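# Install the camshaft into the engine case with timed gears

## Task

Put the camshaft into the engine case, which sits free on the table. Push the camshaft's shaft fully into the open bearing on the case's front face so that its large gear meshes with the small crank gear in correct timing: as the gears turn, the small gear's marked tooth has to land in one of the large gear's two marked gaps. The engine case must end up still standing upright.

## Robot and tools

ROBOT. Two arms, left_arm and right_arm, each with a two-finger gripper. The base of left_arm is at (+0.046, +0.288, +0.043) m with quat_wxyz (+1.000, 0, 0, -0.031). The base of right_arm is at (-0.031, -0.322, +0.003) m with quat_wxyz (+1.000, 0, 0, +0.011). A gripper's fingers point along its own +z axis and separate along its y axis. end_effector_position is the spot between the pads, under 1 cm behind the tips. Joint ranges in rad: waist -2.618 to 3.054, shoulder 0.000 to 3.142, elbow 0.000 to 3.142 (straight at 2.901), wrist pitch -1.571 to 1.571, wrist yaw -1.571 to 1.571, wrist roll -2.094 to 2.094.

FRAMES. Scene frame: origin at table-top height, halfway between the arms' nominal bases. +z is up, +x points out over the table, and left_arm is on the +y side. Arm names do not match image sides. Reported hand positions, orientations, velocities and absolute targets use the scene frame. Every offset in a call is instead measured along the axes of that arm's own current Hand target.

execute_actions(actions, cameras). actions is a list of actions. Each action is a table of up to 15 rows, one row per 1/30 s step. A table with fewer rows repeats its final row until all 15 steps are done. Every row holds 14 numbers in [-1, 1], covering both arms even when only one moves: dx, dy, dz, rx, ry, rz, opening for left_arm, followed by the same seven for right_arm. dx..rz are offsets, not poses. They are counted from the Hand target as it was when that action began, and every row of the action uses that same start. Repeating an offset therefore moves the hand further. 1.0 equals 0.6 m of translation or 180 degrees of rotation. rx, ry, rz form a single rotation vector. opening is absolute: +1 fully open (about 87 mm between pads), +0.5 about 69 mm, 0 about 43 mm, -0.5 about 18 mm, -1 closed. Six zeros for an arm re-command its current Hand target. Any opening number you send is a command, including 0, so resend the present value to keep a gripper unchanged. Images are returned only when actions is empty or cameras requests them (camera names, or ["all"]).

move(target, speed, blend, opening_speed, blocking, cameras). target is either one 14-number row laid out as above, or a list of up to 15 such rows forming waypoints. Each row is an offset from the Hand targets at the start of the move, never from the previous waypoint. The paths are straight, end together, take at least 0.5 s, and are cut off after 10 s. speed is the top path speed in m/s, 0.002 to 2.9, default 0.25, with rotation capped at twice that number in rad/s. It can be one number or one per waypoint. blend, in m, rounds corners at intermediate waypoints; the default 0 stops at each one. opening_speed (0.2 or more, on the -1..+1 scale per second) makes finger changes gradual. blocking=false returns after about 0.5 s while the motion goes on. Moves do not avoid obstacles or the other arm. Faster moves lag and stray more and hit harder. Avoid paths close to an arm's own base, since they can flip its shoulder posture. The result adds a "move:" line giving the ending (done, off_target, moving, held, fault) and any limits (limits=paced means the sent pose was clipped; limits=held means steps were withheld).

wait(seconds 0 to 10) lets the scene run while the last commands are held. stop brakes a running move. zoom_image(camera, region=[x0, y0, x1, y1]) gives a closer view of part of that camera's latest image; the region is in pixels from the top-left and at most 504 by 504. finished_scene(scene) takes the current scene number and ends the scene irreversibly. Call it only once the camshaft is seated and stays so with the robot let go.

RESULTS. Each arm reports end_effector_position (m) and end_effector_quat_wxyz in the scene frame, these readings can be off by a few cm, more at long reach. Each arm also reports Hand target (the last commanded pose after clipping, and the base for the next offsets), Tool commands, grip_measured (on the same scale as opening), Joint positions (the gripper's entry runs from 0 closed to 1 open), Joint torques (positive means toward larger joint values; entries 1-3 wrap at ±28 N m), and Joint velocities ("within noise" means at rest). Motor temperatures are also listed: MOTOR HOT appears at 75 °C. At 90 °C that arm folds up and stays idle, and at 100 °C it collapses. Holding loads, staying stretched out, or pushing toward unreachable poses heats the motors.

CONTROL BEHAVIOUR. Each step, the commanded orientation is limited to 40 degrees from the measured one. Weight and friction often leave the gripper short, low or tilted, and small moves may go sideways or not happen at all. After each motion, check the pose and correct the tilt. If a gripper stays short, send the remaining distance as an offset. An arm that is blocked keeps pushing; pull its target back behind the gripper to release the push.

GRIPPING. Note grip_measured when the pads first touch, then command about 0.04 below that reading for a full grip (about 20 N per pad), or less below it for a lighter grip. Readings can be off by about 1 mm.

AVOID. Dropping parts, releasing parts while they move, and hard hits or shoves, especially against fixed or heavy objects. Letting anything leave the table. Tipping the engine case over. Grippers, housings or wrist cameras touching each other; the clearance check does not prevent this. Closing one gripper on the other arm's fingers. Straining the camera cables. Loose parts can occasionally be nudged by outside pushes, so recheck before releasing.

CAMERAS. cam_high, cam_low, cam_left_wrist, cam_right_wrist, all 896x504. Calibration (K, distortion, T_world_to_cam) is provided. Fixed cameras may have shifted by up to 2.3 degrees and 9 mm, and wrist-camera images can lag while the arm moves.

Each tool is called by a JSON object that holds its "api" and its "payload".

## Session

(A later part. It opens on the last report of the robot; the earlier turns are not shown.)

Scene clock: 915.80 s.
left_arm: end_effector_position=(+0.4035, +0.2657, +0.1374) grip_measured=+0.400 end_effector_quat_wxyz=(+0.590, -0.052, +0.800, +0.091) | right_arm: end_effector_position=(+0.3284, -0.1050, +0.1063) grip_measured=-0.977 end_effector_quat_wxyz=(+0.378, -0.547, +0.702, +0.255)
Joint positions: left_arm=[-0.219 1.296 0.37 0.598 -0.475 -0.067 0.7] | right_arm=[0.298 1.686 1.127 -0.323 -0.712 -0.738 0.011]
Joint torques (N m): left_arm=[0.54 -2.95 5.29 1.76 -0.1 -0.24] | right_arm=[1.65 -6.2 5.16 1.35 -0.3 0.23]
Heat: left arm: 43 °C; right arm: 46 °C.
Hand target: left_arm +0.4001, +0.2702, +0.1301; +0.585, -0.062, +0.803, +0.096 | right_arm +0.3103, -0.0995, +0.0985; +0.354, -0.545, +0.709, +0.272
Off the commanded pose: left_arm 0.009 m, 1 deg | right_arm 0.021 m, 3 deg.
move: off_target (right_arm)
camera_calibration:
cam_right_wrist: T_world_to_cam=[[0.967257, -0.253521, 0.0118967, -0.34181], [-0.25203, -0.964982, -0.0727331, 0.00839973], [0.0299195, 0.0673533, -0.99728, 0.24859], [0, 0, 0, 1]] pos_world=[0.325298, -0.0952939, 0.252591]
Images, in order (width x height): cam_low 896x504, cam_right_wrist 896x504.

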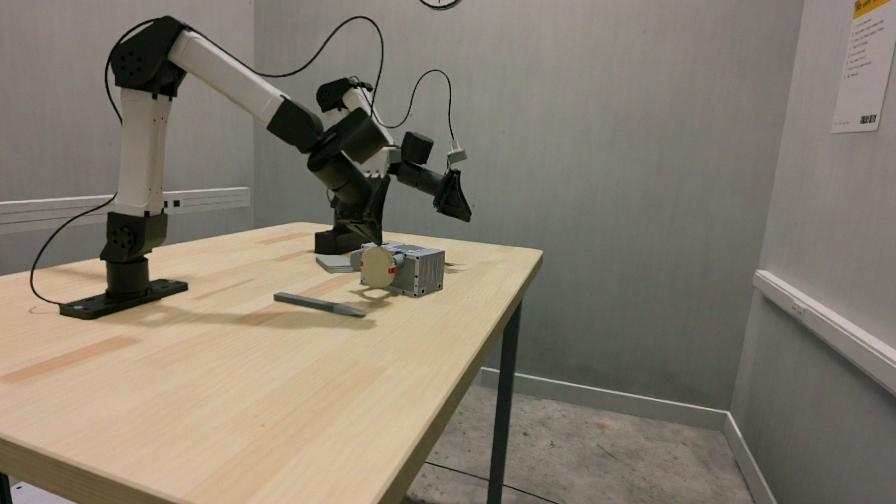

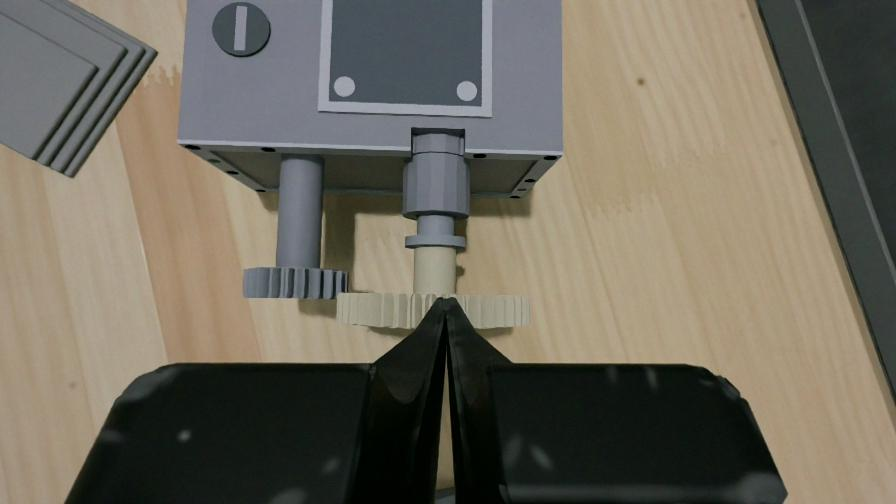

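{"api": "move", "payload": {"target": [0,0,0,0,0,0,0.4,-0.005,0.02,-0.004,0,0,0,-1], "speed": 0.04, "cameras": ["cam_right_wrist","cam_low"]}}

{"api": "zoom_image", "payload": {"camera": "cam_low", "region": [300, 205, 460, 305]}}

Scene clock: 923.50 s.
left_arm: end_effector_position=(+0.4035, +0.2657, +0.1374) grip_measured=+0.400 end_effector_quat_wxyz=(+0.590, -0.052, +0.800, +0.091) | right_arm: end_effector_position=(+0.3271, -0.1043, +0.1070) grip_measured=-0.977 end_effector_quat_wxyz=(+0.387, -0.548, +0.703, +0.236)
Joint positions: left_arm=[-0.219 1.296 0.37 0.598 -0.475 -0.067 0.7] | right_arm=[0.318 1.657 1.094 -0.286 -0.666 -0.727 0.011]
Joint torques (N m): left_arm=[0.4 -2.8 5.34 1.78 -0.11 -0.25] | right_arm=[1.77 -7.02 5.3 1.04 -0.64 0.34]
Heat: left arm: 43 °C; right arm: 45 °C.
Hand target: left_arm +0.4001, +0.2702, +0.1301; +0.585, -0.062, +0.803, +0.096 | right_arm +0.2986, -0.0964, +0.1023; +0.354, -0.545, +0.709, +0.272
Off the commanded pose: left_arm 0.009 m, 1 deg | right_arm 0.030 m, 6 deg.
move: off_target (right_arm)
camera_calibration:
cam_right_wrist: T_world_to_cam=[[0.961684, -0.26959, 0.0498596, -0.344278], [-0.266384, -0.96183, -0.0626276, 0.0126563], [0.0648402, 0.0469461, -0.996791, 0.235626], [0, 0, 0, 1]] pos_world=[0.31918, -0.0917024, 0.252828]
Images, in order (width x height): cam_low 896x504, cam_right_wrist 896x504.

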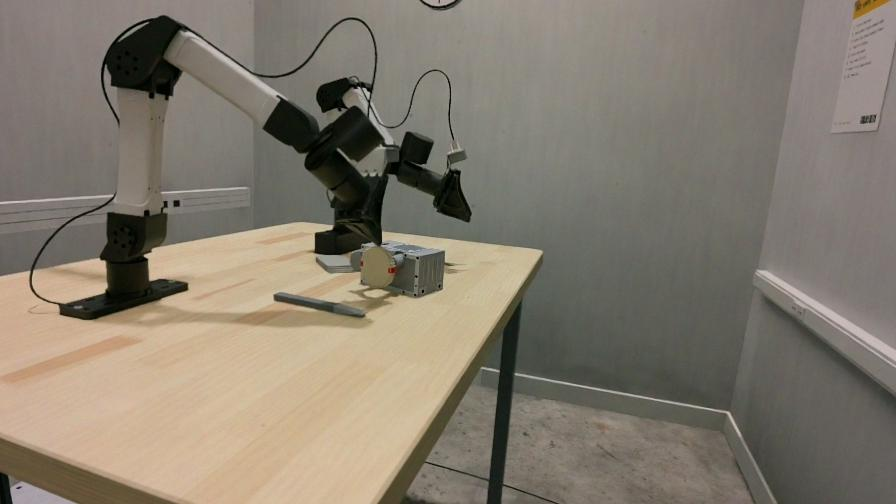

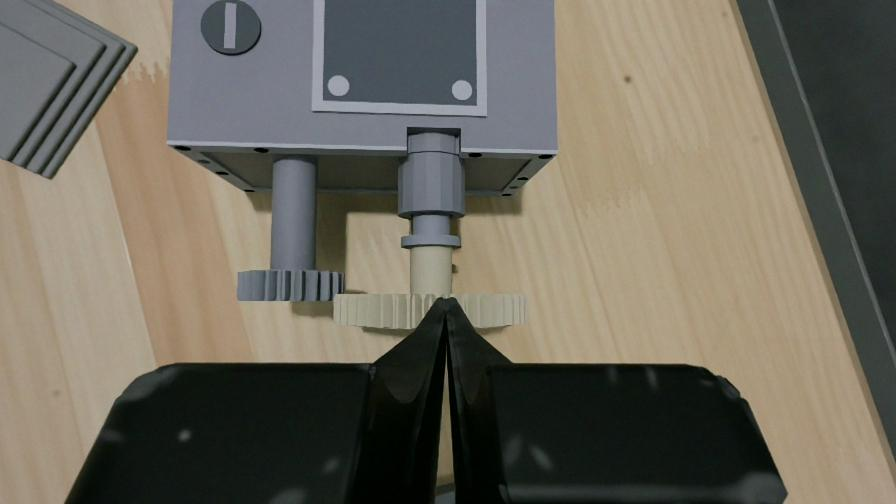

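Scaled by 3.150 from the camera's 896x504 image, which has a finer 1280x720 frame.

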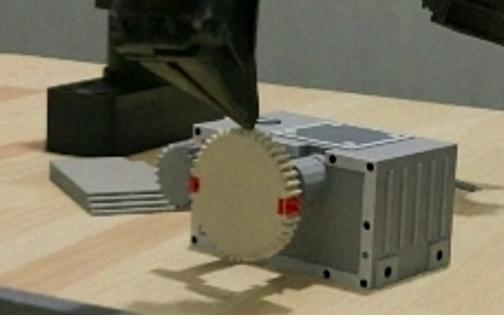

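{"api": "move", "payload": {"target": [[0,0,0,0,0,0,0.4,0,-0.035,0,0,0,0,-1],[0,0,0,0,0,0,0.4,-0.06,-0.03,-0.05,0,0,0,-1],[0,0,0,0,0,0,0.4,0.02,0.01,-0.235,0,-0.2056,0,-1]], "speed": 0.12, "blend": [0,0.02,0], "cameras": ["cam_right_wrist"]}}

{"api": "zoom_image", "payload": {"camera": "cam_right_wrist", "region": [300, 70, 560, 256]}}

Scene clock: 943.70 s.
left_arm: end_effector_position=(+0.4035, +0.2657, +0.1374) grip_measured=+0.400 end_effector_quat_wxyz=(+0.590, -0.052, +0.800, +0.091) | right_arm: end_effector_position=(+0.2629, -0.2104, +0.1709) grip_measured=-0.978 end_effector_quat_wxyz=(+0.544, -0.430, +0.573, +0.438)
Joint positions: left_arm=[-0.219 1.296 0.37 0.598 -0.475 -0.067 0.7] | right_arm=[-0.245 1.411 0.728 -0.097 -1.535 -0.746 0.011]
Joint torques (N m): left_arm=[0.57 -2.92 5.34 1.79 -0.12 -0.23] | right_arm=[-0.62 -4.77 6.24 1.72 -0.5 0.1]
Heat: left arm: 43 °C; right arm: 45 °C.
Hand target: left_arm +0.4001, +0.2702, +0.1301; +0.585, -0.062, +0.803, +0.096 | right_arm +0.2621, -0.2107, +0.1774; +0.561, -0.431, +0.560, +0.431
Off the commanded pose: left_arm 0.009 m, 1 deg | right_arm 0.007 m, 2 deg.
move: done
camera_calibration:
cam_right_wrist: T_world_to_cam=[[0.97646, -0.207859, -0.0576197, -0.286901], [-0.197715, -0.755748, -0.624302, 0.0188717], [0.0862205, 0.620999, -0.779055, 0.386387], [0, 0, 0, 1]] pos_world=[0.250564, -0.285318, 0.296267]
Images, in order (width x height): cam_right_wrist 896x504.

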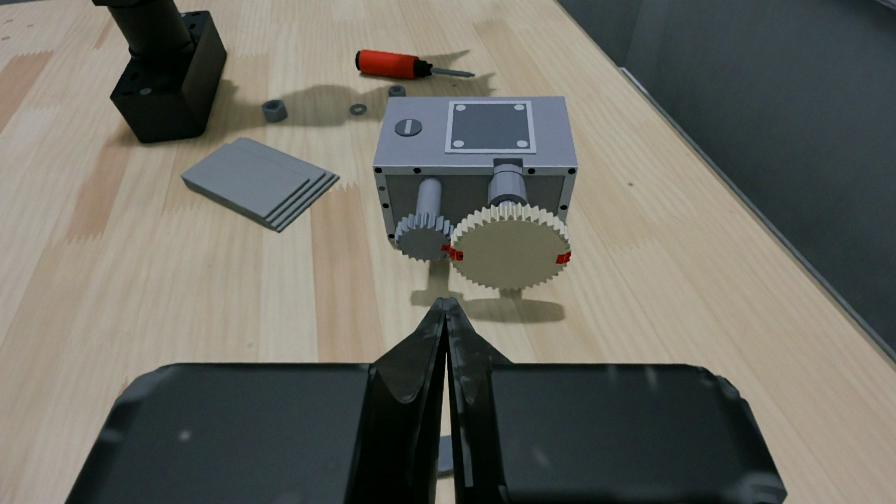

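Scaled by 1.938 from the camera's 896x504 image, which has a finer 1280x720 frame.

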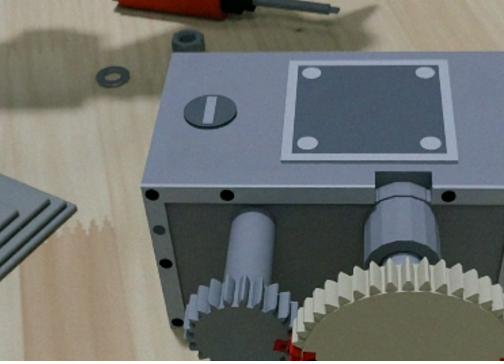

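{"api": "zoom_image", "payload": {"camera": "cam_right_wrist", "region": [385, 195, 475, 295]}}

{"api": "zoom_image", "payload": {"camera": "cam_right_wrist", "region": [385, 180, 585, 300]}}

Scaled by 5.040 from the camera's 896x504 image, which has a finer 1280x720 frame.

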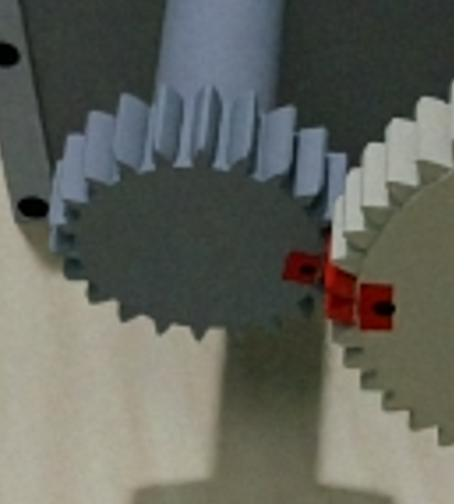

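Scaled by 2.520 from the camera's 896x504 image, which has a finer 1280x720 frame.

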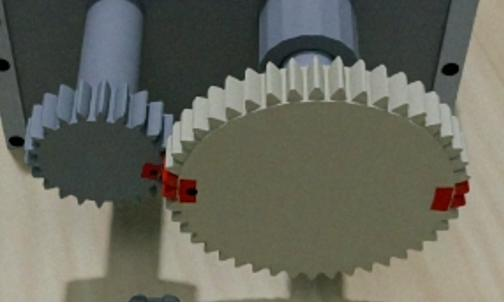

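{"api": "move", "payload": {"target": [0,0,0,0,0,0,0.4,0.04,0.06,-0.02,0,0.11,0,-1], "speed": 0.1, "cameras": ["cam_right_wrist","cam_low","cam_high"]}}

{"api": "zoom_image", "payload": {"camera": "cam_low", "region": [345, 235, 415, 295]}}

{"api": "zoom_image", "payload": {"camera": "cam_high", "region": [405, 225, 475, 285]}}

Scene clock: 989.70 s.
left_arm: end_effector_position=(+0.4035, +0.2657, +0.1374) grip_measured=+0.400 end_effector_quat_wxyz=(+0.590, -0.052, +0.800, +0.091) | right_arm: end_effector_position=(+0.2199, -0.2132, +0.1465) grip_measured=-0.978 end_effector_quat_wxyz=(+0.453, -0.489, +0.654, +0.358)
Joint positions: left_arm=[-0.219 1.296 0.37 0.598 -0.475 -0.067 0.7] | right_arm=[-0.197 1.313 0.851 -0.873 -1.221 -1.293 0.011]
Joint torques (N m): left_arm=[0.51 -2.86 5.41 1.78 -0.12 -0.28] | right_arm=[0.34 -2.48 9.68 0.67 -0.4 -0.11]
Motor temperatures (°C): left_arm=[22 27 32 43 23 22 22] | right_arm=[23 32 45 33 24 24 23]
Heat: left arm: 43 °C; right arm: 45 °C.
Hand target: left_arm +0.4001, +0.2702, +0.1301; +0.585, -0.062, +0.803, +0.096 | right_arm +0.2242, -0.2130, +0.1535; +0.456, -0.498, +0.648, +0.351
Off the commanded pose: left_arm 0.009 m, 1 deg | right_arm 0.008 m, 2 deg.
move: done
camera_calibration:
cam_right_wrist: T_world_to_cam=[[0.969899, -0.235871, -0.0604965, -0.250976], [-0.241868, -0.904406, -0.351496, -0.0690134], [0.0281943, 0.355548, -0.934233, 0.351828], [0, 0, 0, 1]] pos_world=[0.21681, -0.246706, 0.289248]
Images, in order (width x height): cam_high 896x504, cam_low 896x504, cam_right_wrist 896x504.

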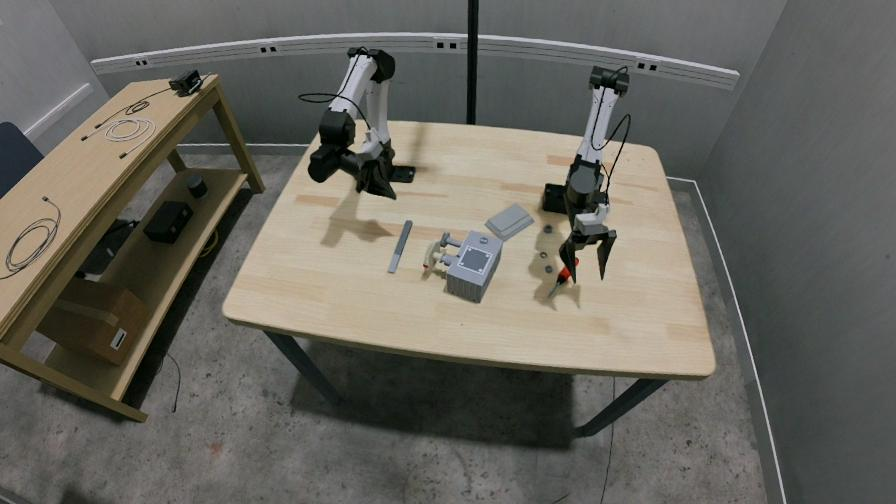

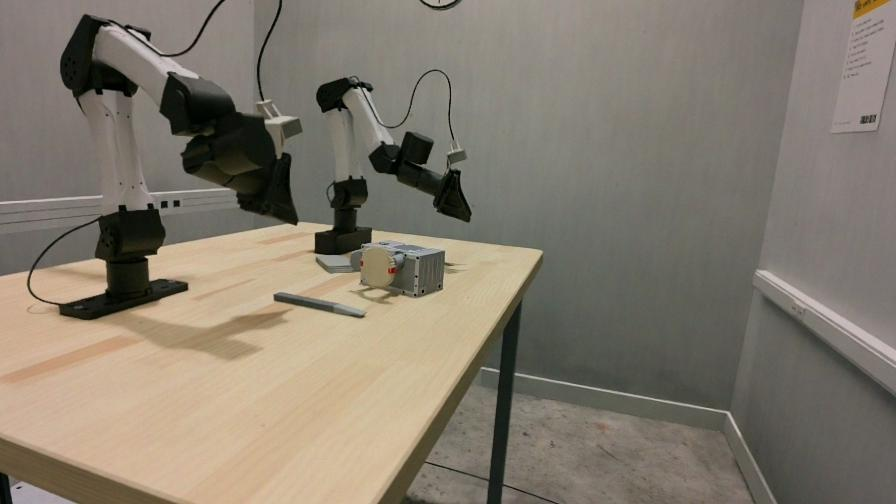

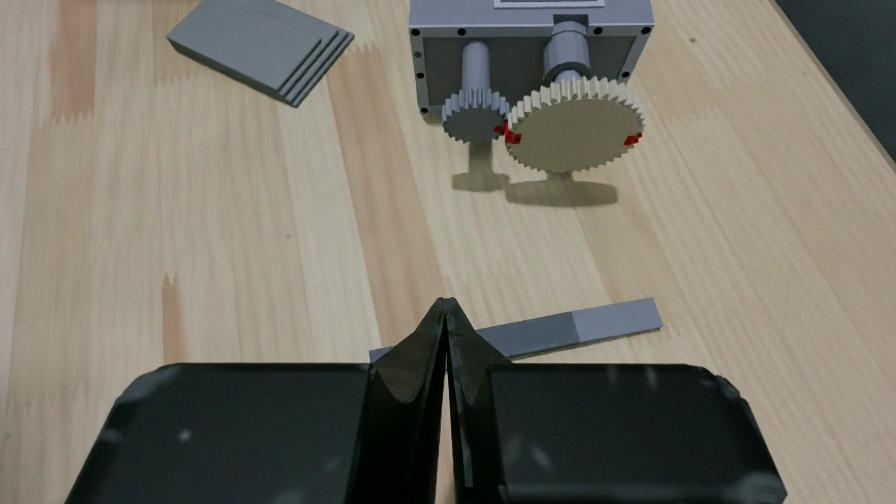

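Scaled by 7.200 from the camera's 896x504 image, which has a finer 1280x720 frame.

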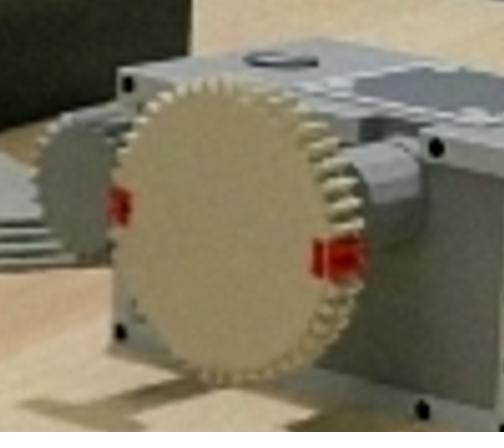

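Scaled by 7.200 from the camera's 896x504 image, which has a finer 1280x720 frame.

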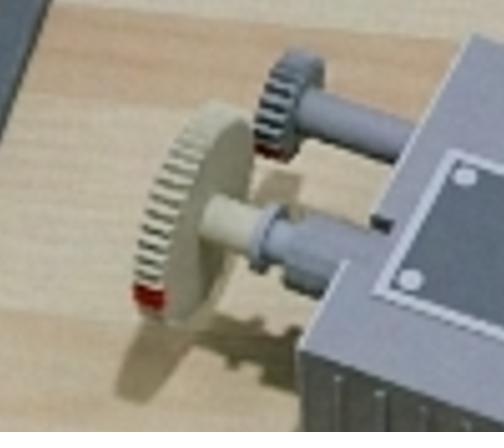

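{"api": "move", "payload": {"target": [0,0,0,0,0,0,0.4,0.0773,-0.0642,0.0238,0,-0.20,0,-1], "speed": 0.12, "cameras": ["cam_right_wrist"]}}

{"api": "zoom_image", "payload": {"camera": "cam_right_wrist", "region": [385, 180, 585, 300]}}

Scene clock: 1013.87 s.
left_arm: end_effector_position=(+0.4035, +0.2657, +0.1374) grip_measured=+0.400 end_effector_quat_wxyz=(+0.590, -0.052, +0.800, +0.091) | right_arm: end_effector_position=(+0.2523, -0.2220, +0.0982) grip_measured=-0.978 end_effector_quat_wxyz=(+0.546, -0.425, +0.580, +0.430)
Joint positions: left_arm=[-0.219 1.296 0.37 0.598 -0.475 -0.067 0.7] | right_arm=[-0.299 1.74 0.823 -0.84 -1.537 -1.723 0.011]
Joint torques (N m): left_arm=[0.61 -2.77 5.27 1.78 -0.11 -0.25] | right_arm=[-0.72 -4.14 7.47 0.15 -0.68 -0.11]
Heat: left arm: 43 °C; right arm: 48 °C.
Hand target: left_arm +0.4001, +0.2702, +0.1301; +0.585, -0.062, +0.803, +0.096 | right_arm +0.2609, -0.2252, +0.1050; +0.634, -0.365, +0.476, +0.488
Off the commanded pose: left_arm 0.009 m, 1 deg | right_arm 0.011 m, 18 deg.
joint sent to its limit (right arm) — joint 5 (wrist yaw), lower limit. The joint targets are off in orientation, not in position.
move: off_target (right_arm)
camera_calibration:
cam_right_wrist: T_world_to_cam=[[0.971436, -0.229703, -0.0595788, -0.28649], [-0.216675, -0.756194, -0.617433, -0.0334296], [0.096773, 0.612705, -0.784364, 0.334006], [0, 0, 0, 1]] pos_world=[0.238741, -0.295734, 0.224273]
Images, in order (width x height): cam_right_wrist 896x504.

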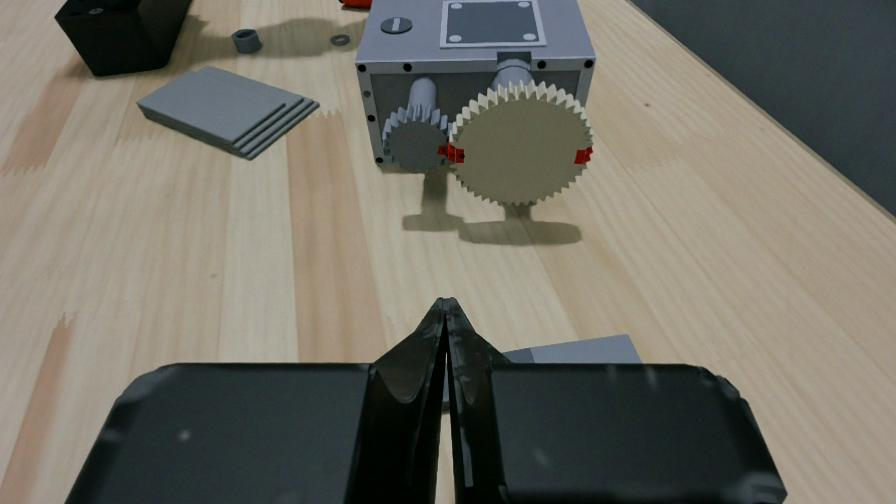

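Scaled by 2.520 from the camera's 896x504 image, which has a finer 1280x720 frame.

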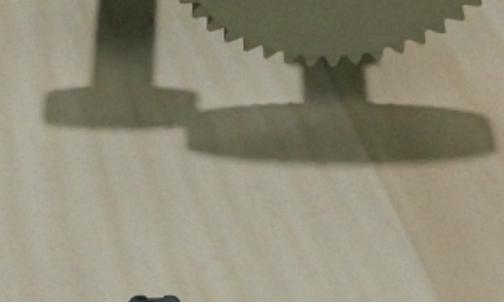

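{"api": "zoom_image", "payload": {"camera": "cam_right_wrist", "region": [375, 70, 605, 215]}}

{"api": "zoom_image", "payload": {"camera": "cam_right_wrist", "region": [420, 120, 480, 180]}}

Scaled by 2.191 from the camera's 896x504 image, which has a finer 1280x720 frame.

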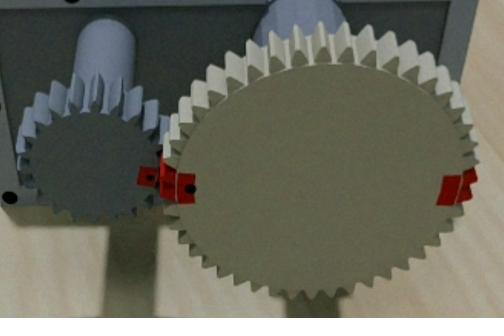

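Scaled by 8.400 from the camera's 896x504 image, which has a finer 1280x720 frame.

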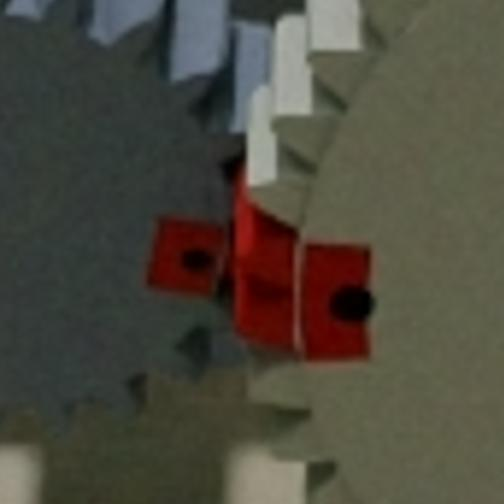

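{"api": "move", "payload": {"target": [[0,0,0,0,0,0,0.4,-0.112,0,0.0327,0,0,0,-1],[0,0,0,0,0,0,0.4,-0.058,-0.0538,0.2477,0.4507,0.4499,0.3373,0.1]], "speed": 0.25, "blend": 0.03, "cameras": ["cam_right_wrist","cam_low"]}}

Scene clock: 1072.03 s.
left_arm: end_effector_position=(+0.4035, +0.2657, +0.1374) grip_measured=+0.400 end_effector_quat_wxyz=(+0.590, -0.052, +0.800, +0.091) | right_arm: end_effector_position=(+0.3248, -0.1061, +0.1738) grip_measured=+0.100 end_effector_quat_wxyz=(+0.054, +0.133, +0.988, +0.051)
Joint positions: left_arm=[-0.219 1.296 0.37 0.598 -0.475 -0.067 0.7] | right_arm=[0.448 2.198 2.341 -1.567 -0.024 0.738 0.55]
Joint torques (N m): left_arm=[0.59 -2.97 5.31 1.81 -0.12 -0.24] | right_arm=[0.23 -8.01 8.98 0.67 0.22 0.11]
Heat: left arm: 43 °C; right arm: 47 °C.
Hand target: left_arm +0.4001, +0.2702, +0.1301; +0.585, -0.062, +0.803, +0.096 | right_arm +0.3262, -0.1049, +0.1800; +0.001, +0.130, +0.992, +0.000
Off the commanded pose: left_arm 0.009 m, 1 deg | right_arm 0.006 m, 8 deg.
joint sent to its limit (right arm) — joint 4 (wrist pitch), lower limit. The joint targets are off in orientation, not in position.
move: off_target (right_arm); target 2's new opening was sent with right_arm's hand 0.006 m and 8 deg from that target
camera_calibration:
cam_right_wrist: T_world_to_cam=[[-0.274063, -0.948526, -0.158705, 0.0196694], [-0.713152, 0.0897291, 0.695243, 0.13943], [-0.645216, 0.303721, -0.701035, 0.508984], [0, 0, 0, 1]] pos_world=[0.43323, -0.148443, 0.263]
Images, in order (width x height): cam_low 896x504, cam_right_wrist 896x504.

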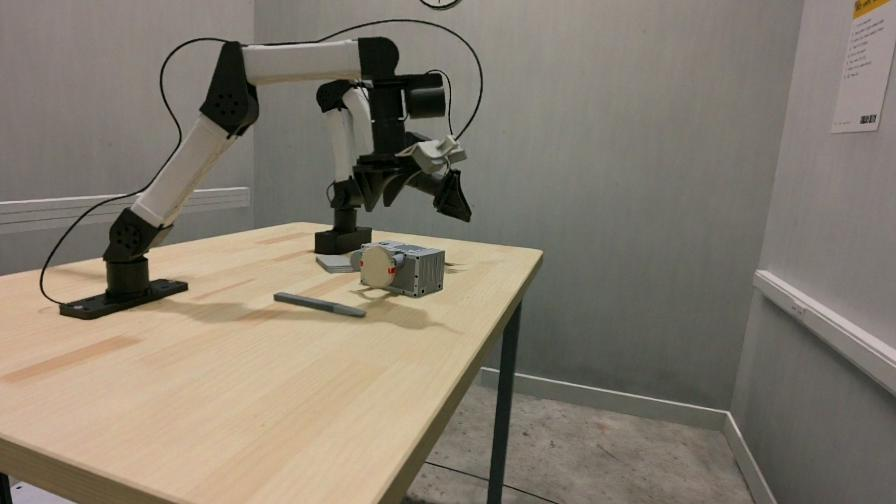

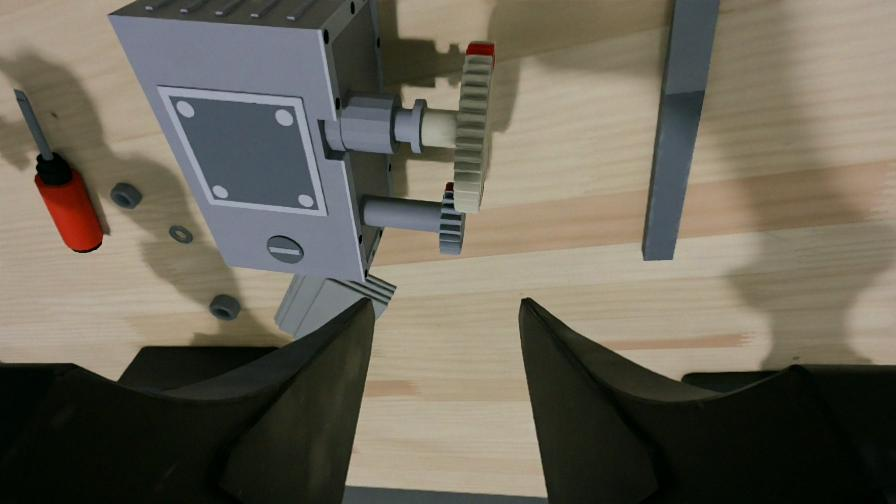

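{"api": "move", "payload": {"target": [0,0,0,0,0,0,0.4,0.0623,0,0.0317,0,-0.111,0,0.1], "speed": 0.15, "cameras": ["cam_right_wrist"]}}

Scene clock: 1095.83 s.
left_arm: end_effector_position=(+0.4035, +0.2657, +0.1374) grip_measured=+0.400 end_effector_quat_wxyz=(+0.590, -0.052, +0.800, +0.091) | right_arm: end_effector_position=(+0.2851, -0.0967, +0.1487) grip_measured=+0.100 end_effector_quat_wxyz=(+0.147, +0.120, +0.981, -0.037)
Joint positions: left_arm=[-0.219 1.296 0.37 0.598 -0.475 -0.067 0.7] | right_arm=[0.635 1.981 1.912 -1.341 0.26 0.878 0.55]
Joint torques (N m): left_arm=[0.54 -2.92 5.41 1.77 -0.16 -0.23] | right_arm=[-0.06 -9.95 6.12 1.13 0.41 0.13]
Heat: left arm: 43 °C; right arm: 46 °C.
Hand target: left_arm +0.4001, +0.2702, +0.1301; +0.585, -0.062, +0.803, +0.096 | right_arm +0.2901, -0.0953, +0.1609; +0.173, +0.128, +0.976, -0.023
Off the commanded pose: left_arm 0.009 m, 1 deg | right_arm 0.013 m, 4 deg.
move: off_target (right_arm)
camera_calibration:
cam_right_wrist: T_world_to_cam=[[-0.256009, -0.966641, -0.00800897, -0.0155532], [-0.815173, 0.211426, 0.539251, 0.19181], [-0.519569, 0.144582, -0.842107, 0.432594], [0, 0, 0, 1]] pos_world=[0.37714, -0.118133, 0.260732]
Images, in order (width x height): cam_right_wrist 896x504.

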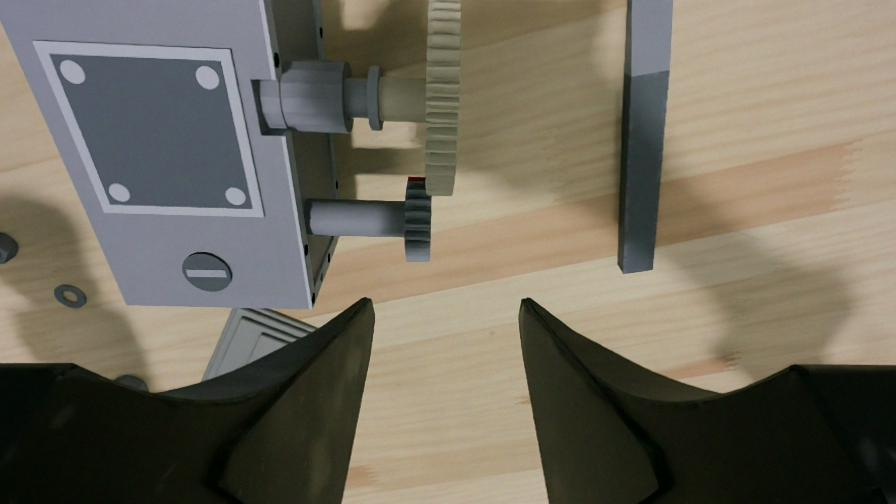

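{"api": "move", "payload": {"target": [0,0,0,0,0,0,0.4,0,0,0.117,0,0,0,0.1], "speed": 0.08, "cameras": ["cam_right_wrist","cam_low"]}}

{"api": "zoom_image", "payload": {"camera": "cam_low", "region": [340, 225, 420, 289]}}

Scene clock: 1107.90 s.
left_arm: end_effector_position=(+0.4035, +0.2657, +0.1374) grip_measured=+0.400 end_effector_quat_wxyz=(+0.590, -0.052, +0.800, +0.091) | right_arm: end_effector_position=(+0.3069, -0.1017, +0.0955) grip_measured=+0.100 end_effector_quat_wxyz=(+0.163, +0.128, +0.978, -0.027)
Joint positions: left_arm=[-0.219 1.296 0.37 0.598 -0.475 -0.067 0.7] | right_arm=[0.595 1.984 1.701 -1.08 0.26 0.848 0.55]
Joint torques (N m): left_arm=[0.44 -2.88 5.39 1.79 -0.13 -0.3] | right_arm=[-0.69 -7.32 6.43 1.24 0.3 -0.08]
Motor temperatures (°C): left_arm=[22 27 32 43 23 22 22] | right_arm=[23 38 46 31 24 24 23]
Heat: left arm: 43 °C; right arm: 46 °C.
Hand target: left_arm +0.4001, +0.2702, +0.1301; +0.585, -0.062, +0.803, +0.096 | right_arm +0.3135, -0.1016, +0.0950; +0.173, +0.128, +0.976, -0.022
Off the commanded pose: left_arm 0.009 m, 1 deg | right_arm 0.007 m, 1 deg.
move: done
camera_calibration:
cam_right_wrist: T_world_to_cam=[[-0.266711, -0.963138, -0.0350867, -0.00902306], [-0.831057, 0.211395, 0.514448, 0.246607], [-0.488067, 0.166368, -0.856803, 0.393754], [0, 0, 0, 1]] pos_world=[0.394717, -0.12633, 0.210187]
Images, in order (width x height): cam_low 896x504, cam_right_wrist 896x504.

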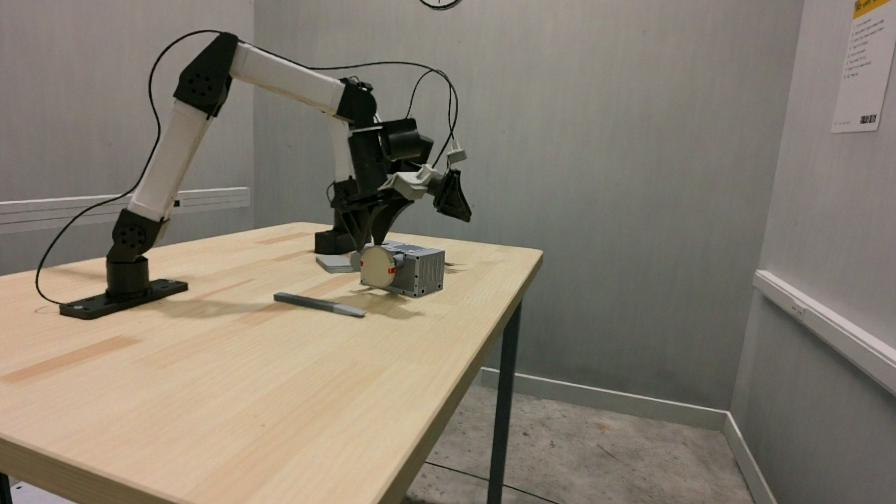

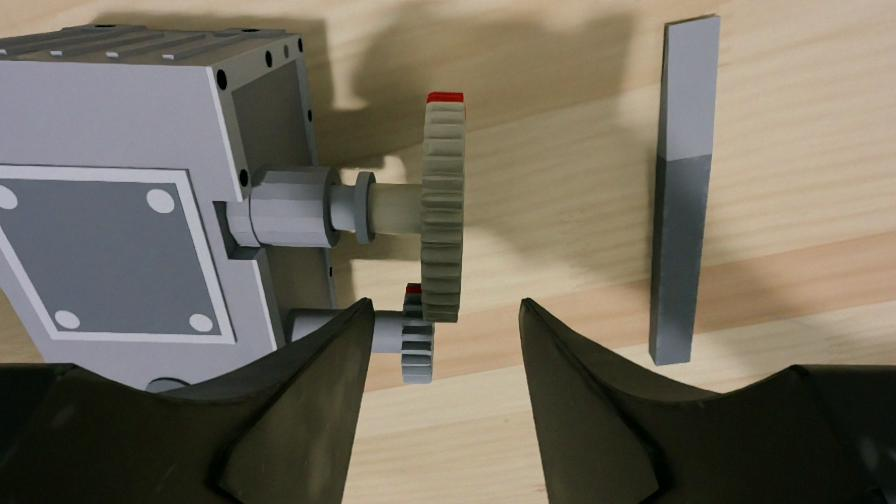

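Scaled by 6.300 from the camera's 896x504 image, which has a finer 1280x720 frame.

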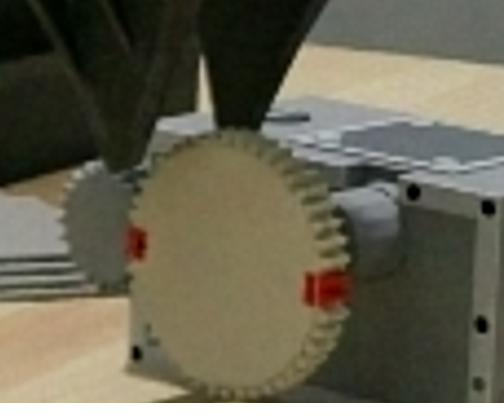

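{"api": "move", "payload": {"target": [0,0,0,0,0,0,0.4,0,0,0.02,0,0,0,0.1], "speed": 0.05, "cameras": ["cam_right_wrist","cam_low"]}}

{"api": "zoom_image", "payload": {"camera": "cam_low", "region": [340, 225, 420, 289]}}

Scene clock: 1117.37 s.
left_arm: end_effector_position=(+0.4035, +0.2657, +0.1374) grip_measured=+0.400 end_effector_quat_wxyz=(+0.590, -0.052, +0.800, +0.091) | right_arm: end_effector_position=(+0.3111, -0.1028, +0.0848) grip_measured=+0.100 end_effector_quat_wxyz=(+0.164, +0.128, +0.978, -0.027)
Joint positions: left_arm=[-0.219 1.296 0.37 0.598 -0.475 -0.067 0.7] | right_arm=[0.587 1.996 1.675 -1.039 0.26 0.84 0.55]
Joint torques (N m): left_arm=[0.62 -2.88 5.19 1.79 -0.11 -0.25] | right_arm=[-0.7 -7.31 6.42 1.25 0.28 -0.09]
Heat: left arm: 43 °C; right arm: 45 °C.
Hand target: left_arm +0.4001, +0.2702, +0.1301; +0.585, -0.062, +0.803, +0.096 | right_arm +0.3175, -0.1027, +0.0838; +0.173, +0.128, +0.976, -0.023
Off the commanded pose: left_arm 0.009 m, 1 deg | right_arm 0.006 m, 1 deg.
move: done
camera_calibration:
cam_right_wrist: T_world_to_cam=[[-0.266369, -0.963236, -0.0349961, -0.00945527], [-0.832158, 0.211497, 0.512623, 0.256362], [-0.486375, 0.165669, -0.857901, 0.386329], [0, 0, 0, 1]] pos_world=[0.398716, -0.12733, 0.199685]
Images, in order (width x height): cam_low 896x504, cam_right_wrist 896x504.

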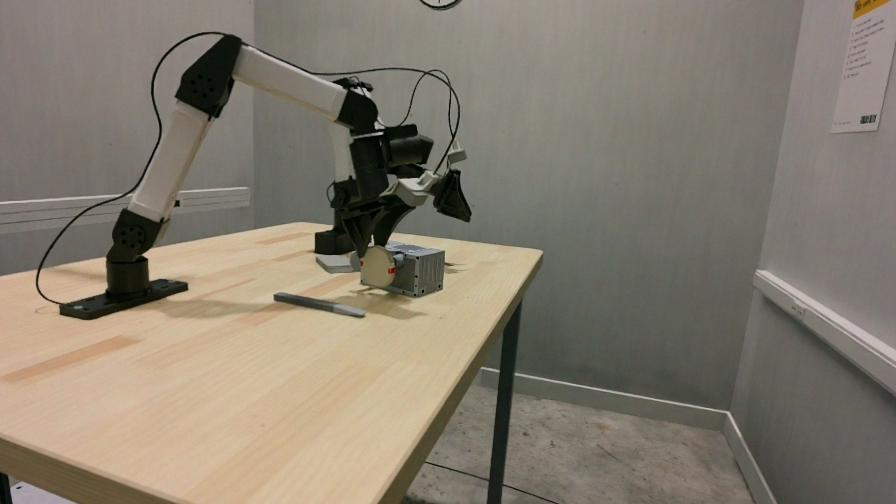

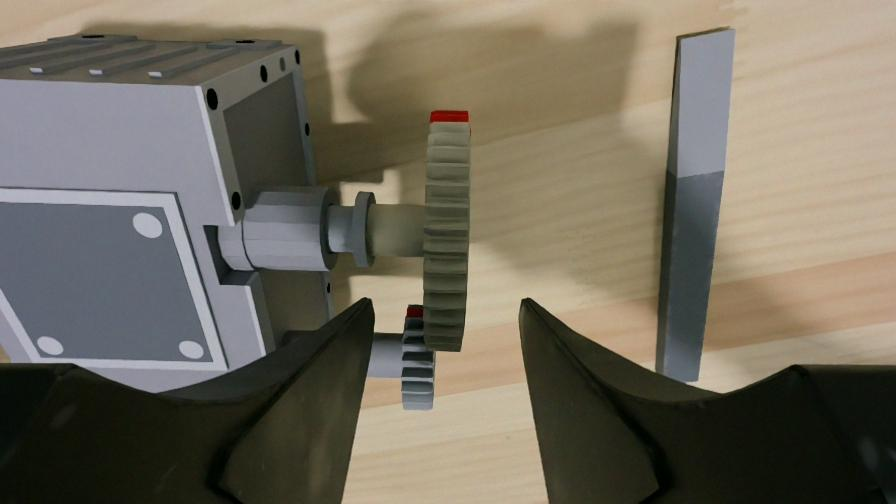

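Scaled by 6.300 from the camera's 896x504 image, which has a finer 1280x720 frame.

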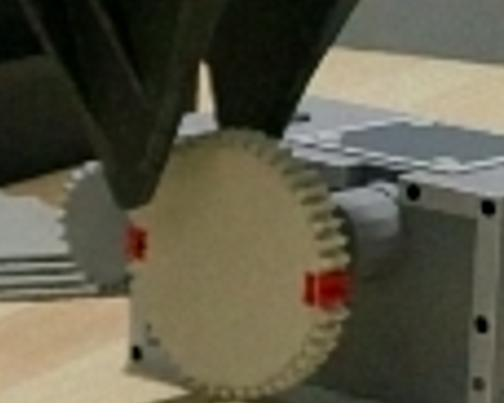

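{"api": "move", "payload": {"target": [0,0,0,0,0,0,0.4,0,0,0.006,0,0,0,-0.72], "speed": 0.03, "opening_speed": 0.6, "cameras": ["cam_right_wrist"]}}

Scene clock: 1126.77 s.
left_arm: end_effector_position=(+0.4035, +0.2657, +0.1374) grip_measured=+0.400 end_effector_quat_wxyz=(+0.590, -0.052, +0.800, +0.091) | right_arm: end_effector_position=(+0.3122, -0.1026, +0.0816) grip_measured=-0.624 end_effector_quat_wxyz=(+0.164, +0.127, +0.978, -0.027)
Joint positions: left_arm=[-0.219 1.296 0.37 0.598 -0.475 -0.067 0.7] | right_arm=[0.586 2 1.668 -1.026 0.26 0.837 0.188]
Joint torques (N m): left_arm=[0.55 -2.89 5.26 1.79 -0.12 -0.29] | right_arm=[-0.79 -7.3 6.41 1.26 0.28 -0.09]
Heat: left arm: 43 °C; right arm: 45 °C.
Hand target: left_arm +0.4001, +0.2702, +0.1301; +0.585, -0.062, +0.803, +0.096 | right_arm +0.3187, -0.1029, +0.0804; +0.173, +0.128, +0.976, -0.022
Off the commanded pose: left_arm 0.009 m, 1 deg | right_arm 0.007 m, 1 deg.
move: done
camera_calibration:
cam_right_wrist: T_world_to_cam=[[-0.265214, -0.96352, -0.0359208, -0.00941855], [-0.832977, 0.2102, 0.511825, 0.25901], [-0.485603, 0.165664, -0.858339, 0.383985], [0, 0, 0, 1]] pos_world=[0.399716, -0.127132, 0.196683]
Images, in order (width x height): cam_right_wrist 896x504.

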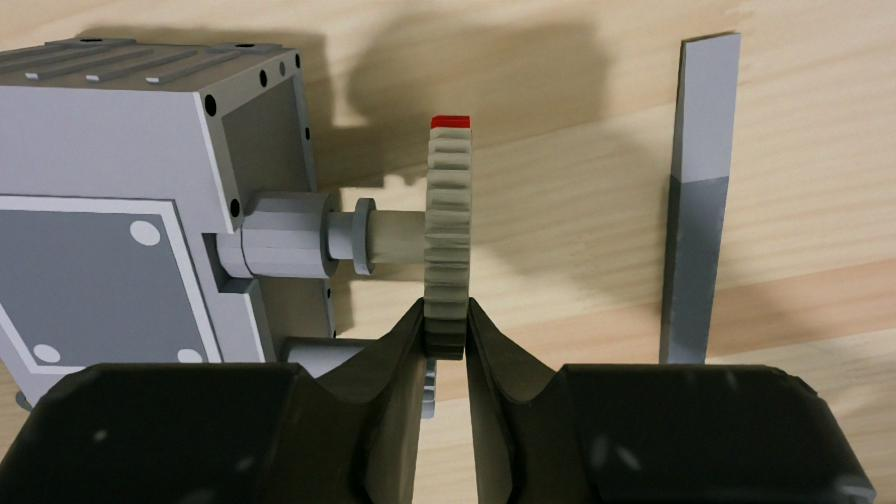

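{"api": "move", "payload": {"target": [0,0,0,0,0,0,0.4,0,-0.015,0,0,0,0,-0.72], "speed": 0.03, "cameras": ["cam_right_wrist","cam_low"]}}

{"api": "zoom_image", "payload": {"camera": "cam_low", "region": [340, 225, 420, 289]}}

Scene clock: 1137.83 s.
left_arm: end_effector_position=(+0.4035, +0.2657, +0.1374) grip_measured=+0.400 end_effector_quat_wxyz=(+0.590, -0.052, +0.800, +0.091) | right_arm: end_effector_position=(+0.3116, -0.1038, +0.0800) grip_measured=-0.624 end_effector_quat_wxyz=(+0.165, +0.130, +0.977, -0.021)
Joint positions: left_arm=[-0.219 1.296 0.37 0.598 -0.475 -0.067 0.7] | right_arm=[0.58 1.987 1.642 -1.004 0.251 0.837 0.188]
Joint torques (N m): left_arm=[0.38 -2.84 5.33 1.79 -0.13 -0.3] | right_arm=[-1.55 -8.32 5.11 1.2 0.33 -0.25]
Heat: left arm: 43 °C; right arm: 44 °C.
Hand target: left_arm +0.4001, +0.2702, +0.1301; +0.585, -0.062, +0.803, +0.096 | right_arm +0.3163, -0.1116, +0.0804; +0.173, +0.128, +0.976, -0.022
Off the commanded pose: left_arm 0.009 m, 1 deg | right_arm 0.009 m, 1 deg.
move: done
camera_calibration:
cam_right_wrist: T_world_to_cam=[[-0.268473, -0.962081, -0.0481831, -0.00866451], [-0.833739, 0.207023, 0.51188, 0.259539], [-0.482495, 0.177598, -0.857705, 0.382701], [0, 0, 0, 1]] pos_world=[0.398713, -0.130033, 0.194975]
Images, in order (width x height): cam_low 896x504, cam_right_wrist 896x504.

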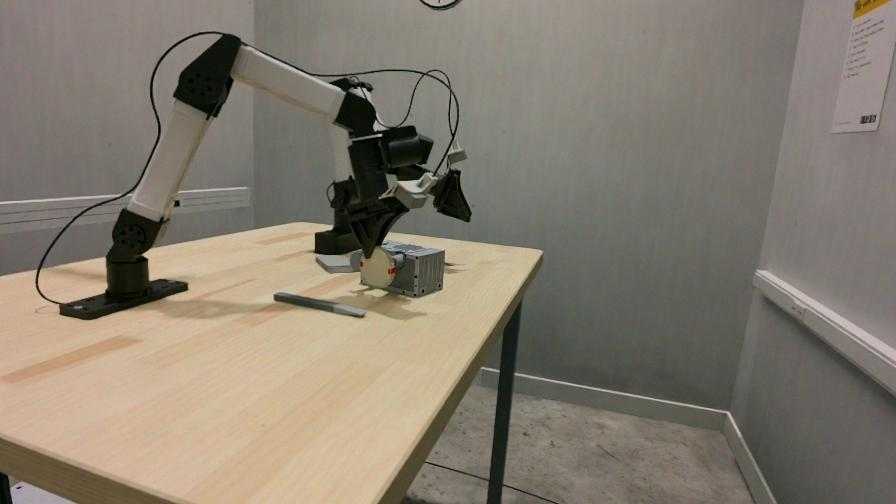

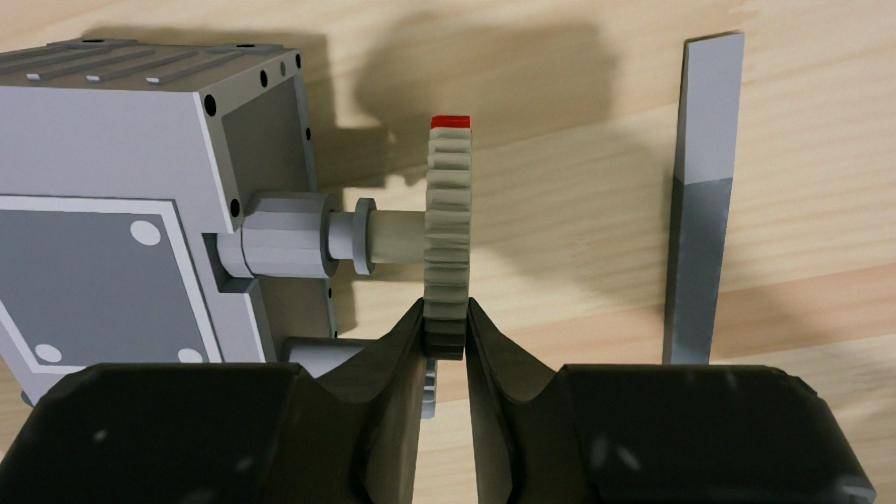

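Scaled by 6.300 from the camera's 896x504 image, which has a finer 1280x720 frame.

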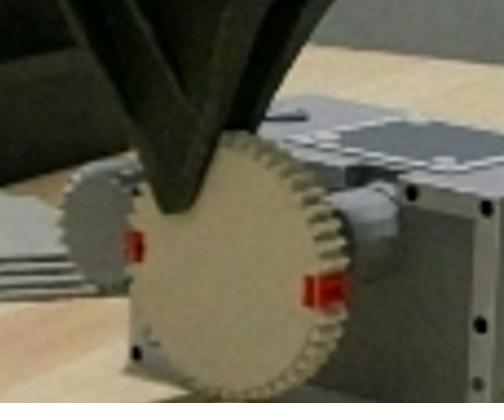

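{"api": "move", "payload": {"target": [0,0,0,0,0,0,0.4,0,-0.013,-0.001,0,0,0,-0.72], "speed": 0.03, "cameras": ["cam_right_wrist","cam_low"]}}

{"api": "zoom_image", "payload": {"camera": "cam_low", "region": [340, 225, 420, 289]}}

Scene clock: 1149.73 s.
left_arm: end_effector_position=(+0.4035, +0.2657, +0.1374) grip_measured=+0.400 end_effector_quat_wxyz=(+0.590, -0.052, +0.800, +0.091) | right_arm: end_effector_position=(+0.3112, -0.1058, +0.0787) grip_measured=-0.624 end_effector_quat_wxyz=(+0.166, +0.131, +0.977, -0.012)
Joint positions: left_arm=[-0.219 1.296 0.37 0.598 -0.475 -0.067 0.7] | right_arm=[0.571 1.968 1.61 -0.975 0.237 0.83 0.188]
Joint torques (N m): left_arm=[0.32 -2.86 5.33 1.8 -0.19 -0.25] | right_arm=[-1.81 -8.64 5.24 1.02 0.45 -0.31]
Heat: left arm: 43 °C; right arm: 44 °C.
Hand target: left_arm +0.4001, +0.2702, +0.1301; +0.585, -0.062, +0.803, +0.096 | right_arm +0.3142, -0.1192, +0.0809; +0.173, +0.128, +0.976, -0.023
Off the commanded pose: left_arm 0.009 m, 1 deg | right_arm 0.014 m, 2 deg.
move: off_target (right_arm)
camera_calibration:
cam_right_wrist: T_world_to_cam=[[-0.267927, -0.961132, -0.0666417, -0.00932862], [-0.835666, 0.197415, 0.512532, 0.259827], [-0.479455, 0.193011, -0.856078, 0.382272], [0, 0, 0, 1]] pos_world=[0.397911, -0.134042, 0.193463]
Images, in order (width x height): cam_low 896x504, cam_right_wrist 896x504.

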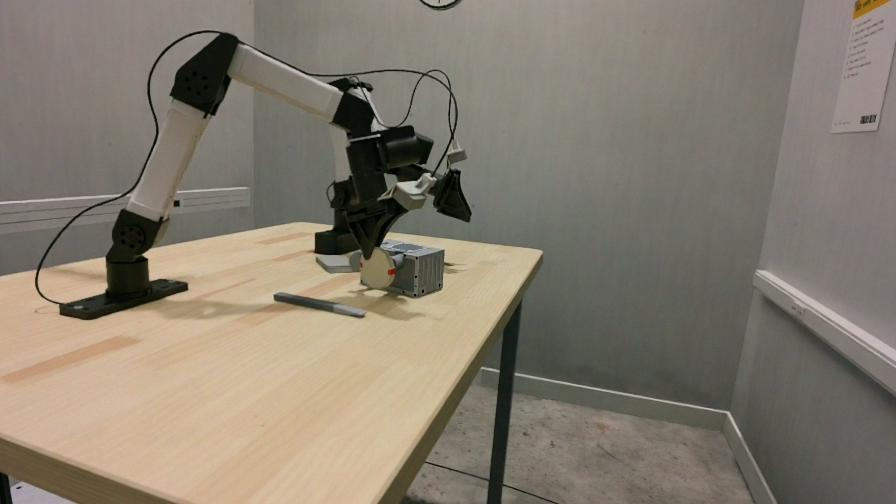

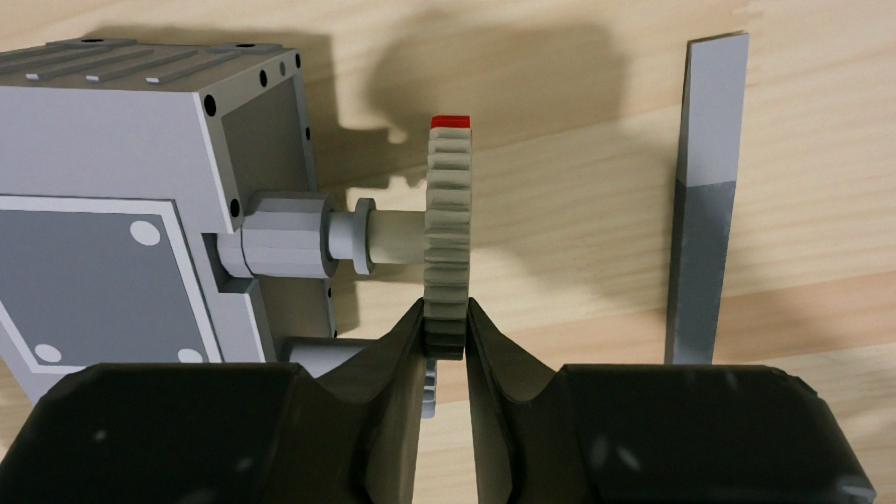

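Scaled by 6.300 from the camera's 896x504 image, which has a finer 1280x720 frame.

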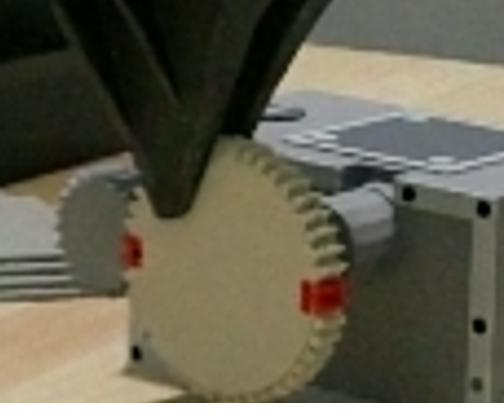

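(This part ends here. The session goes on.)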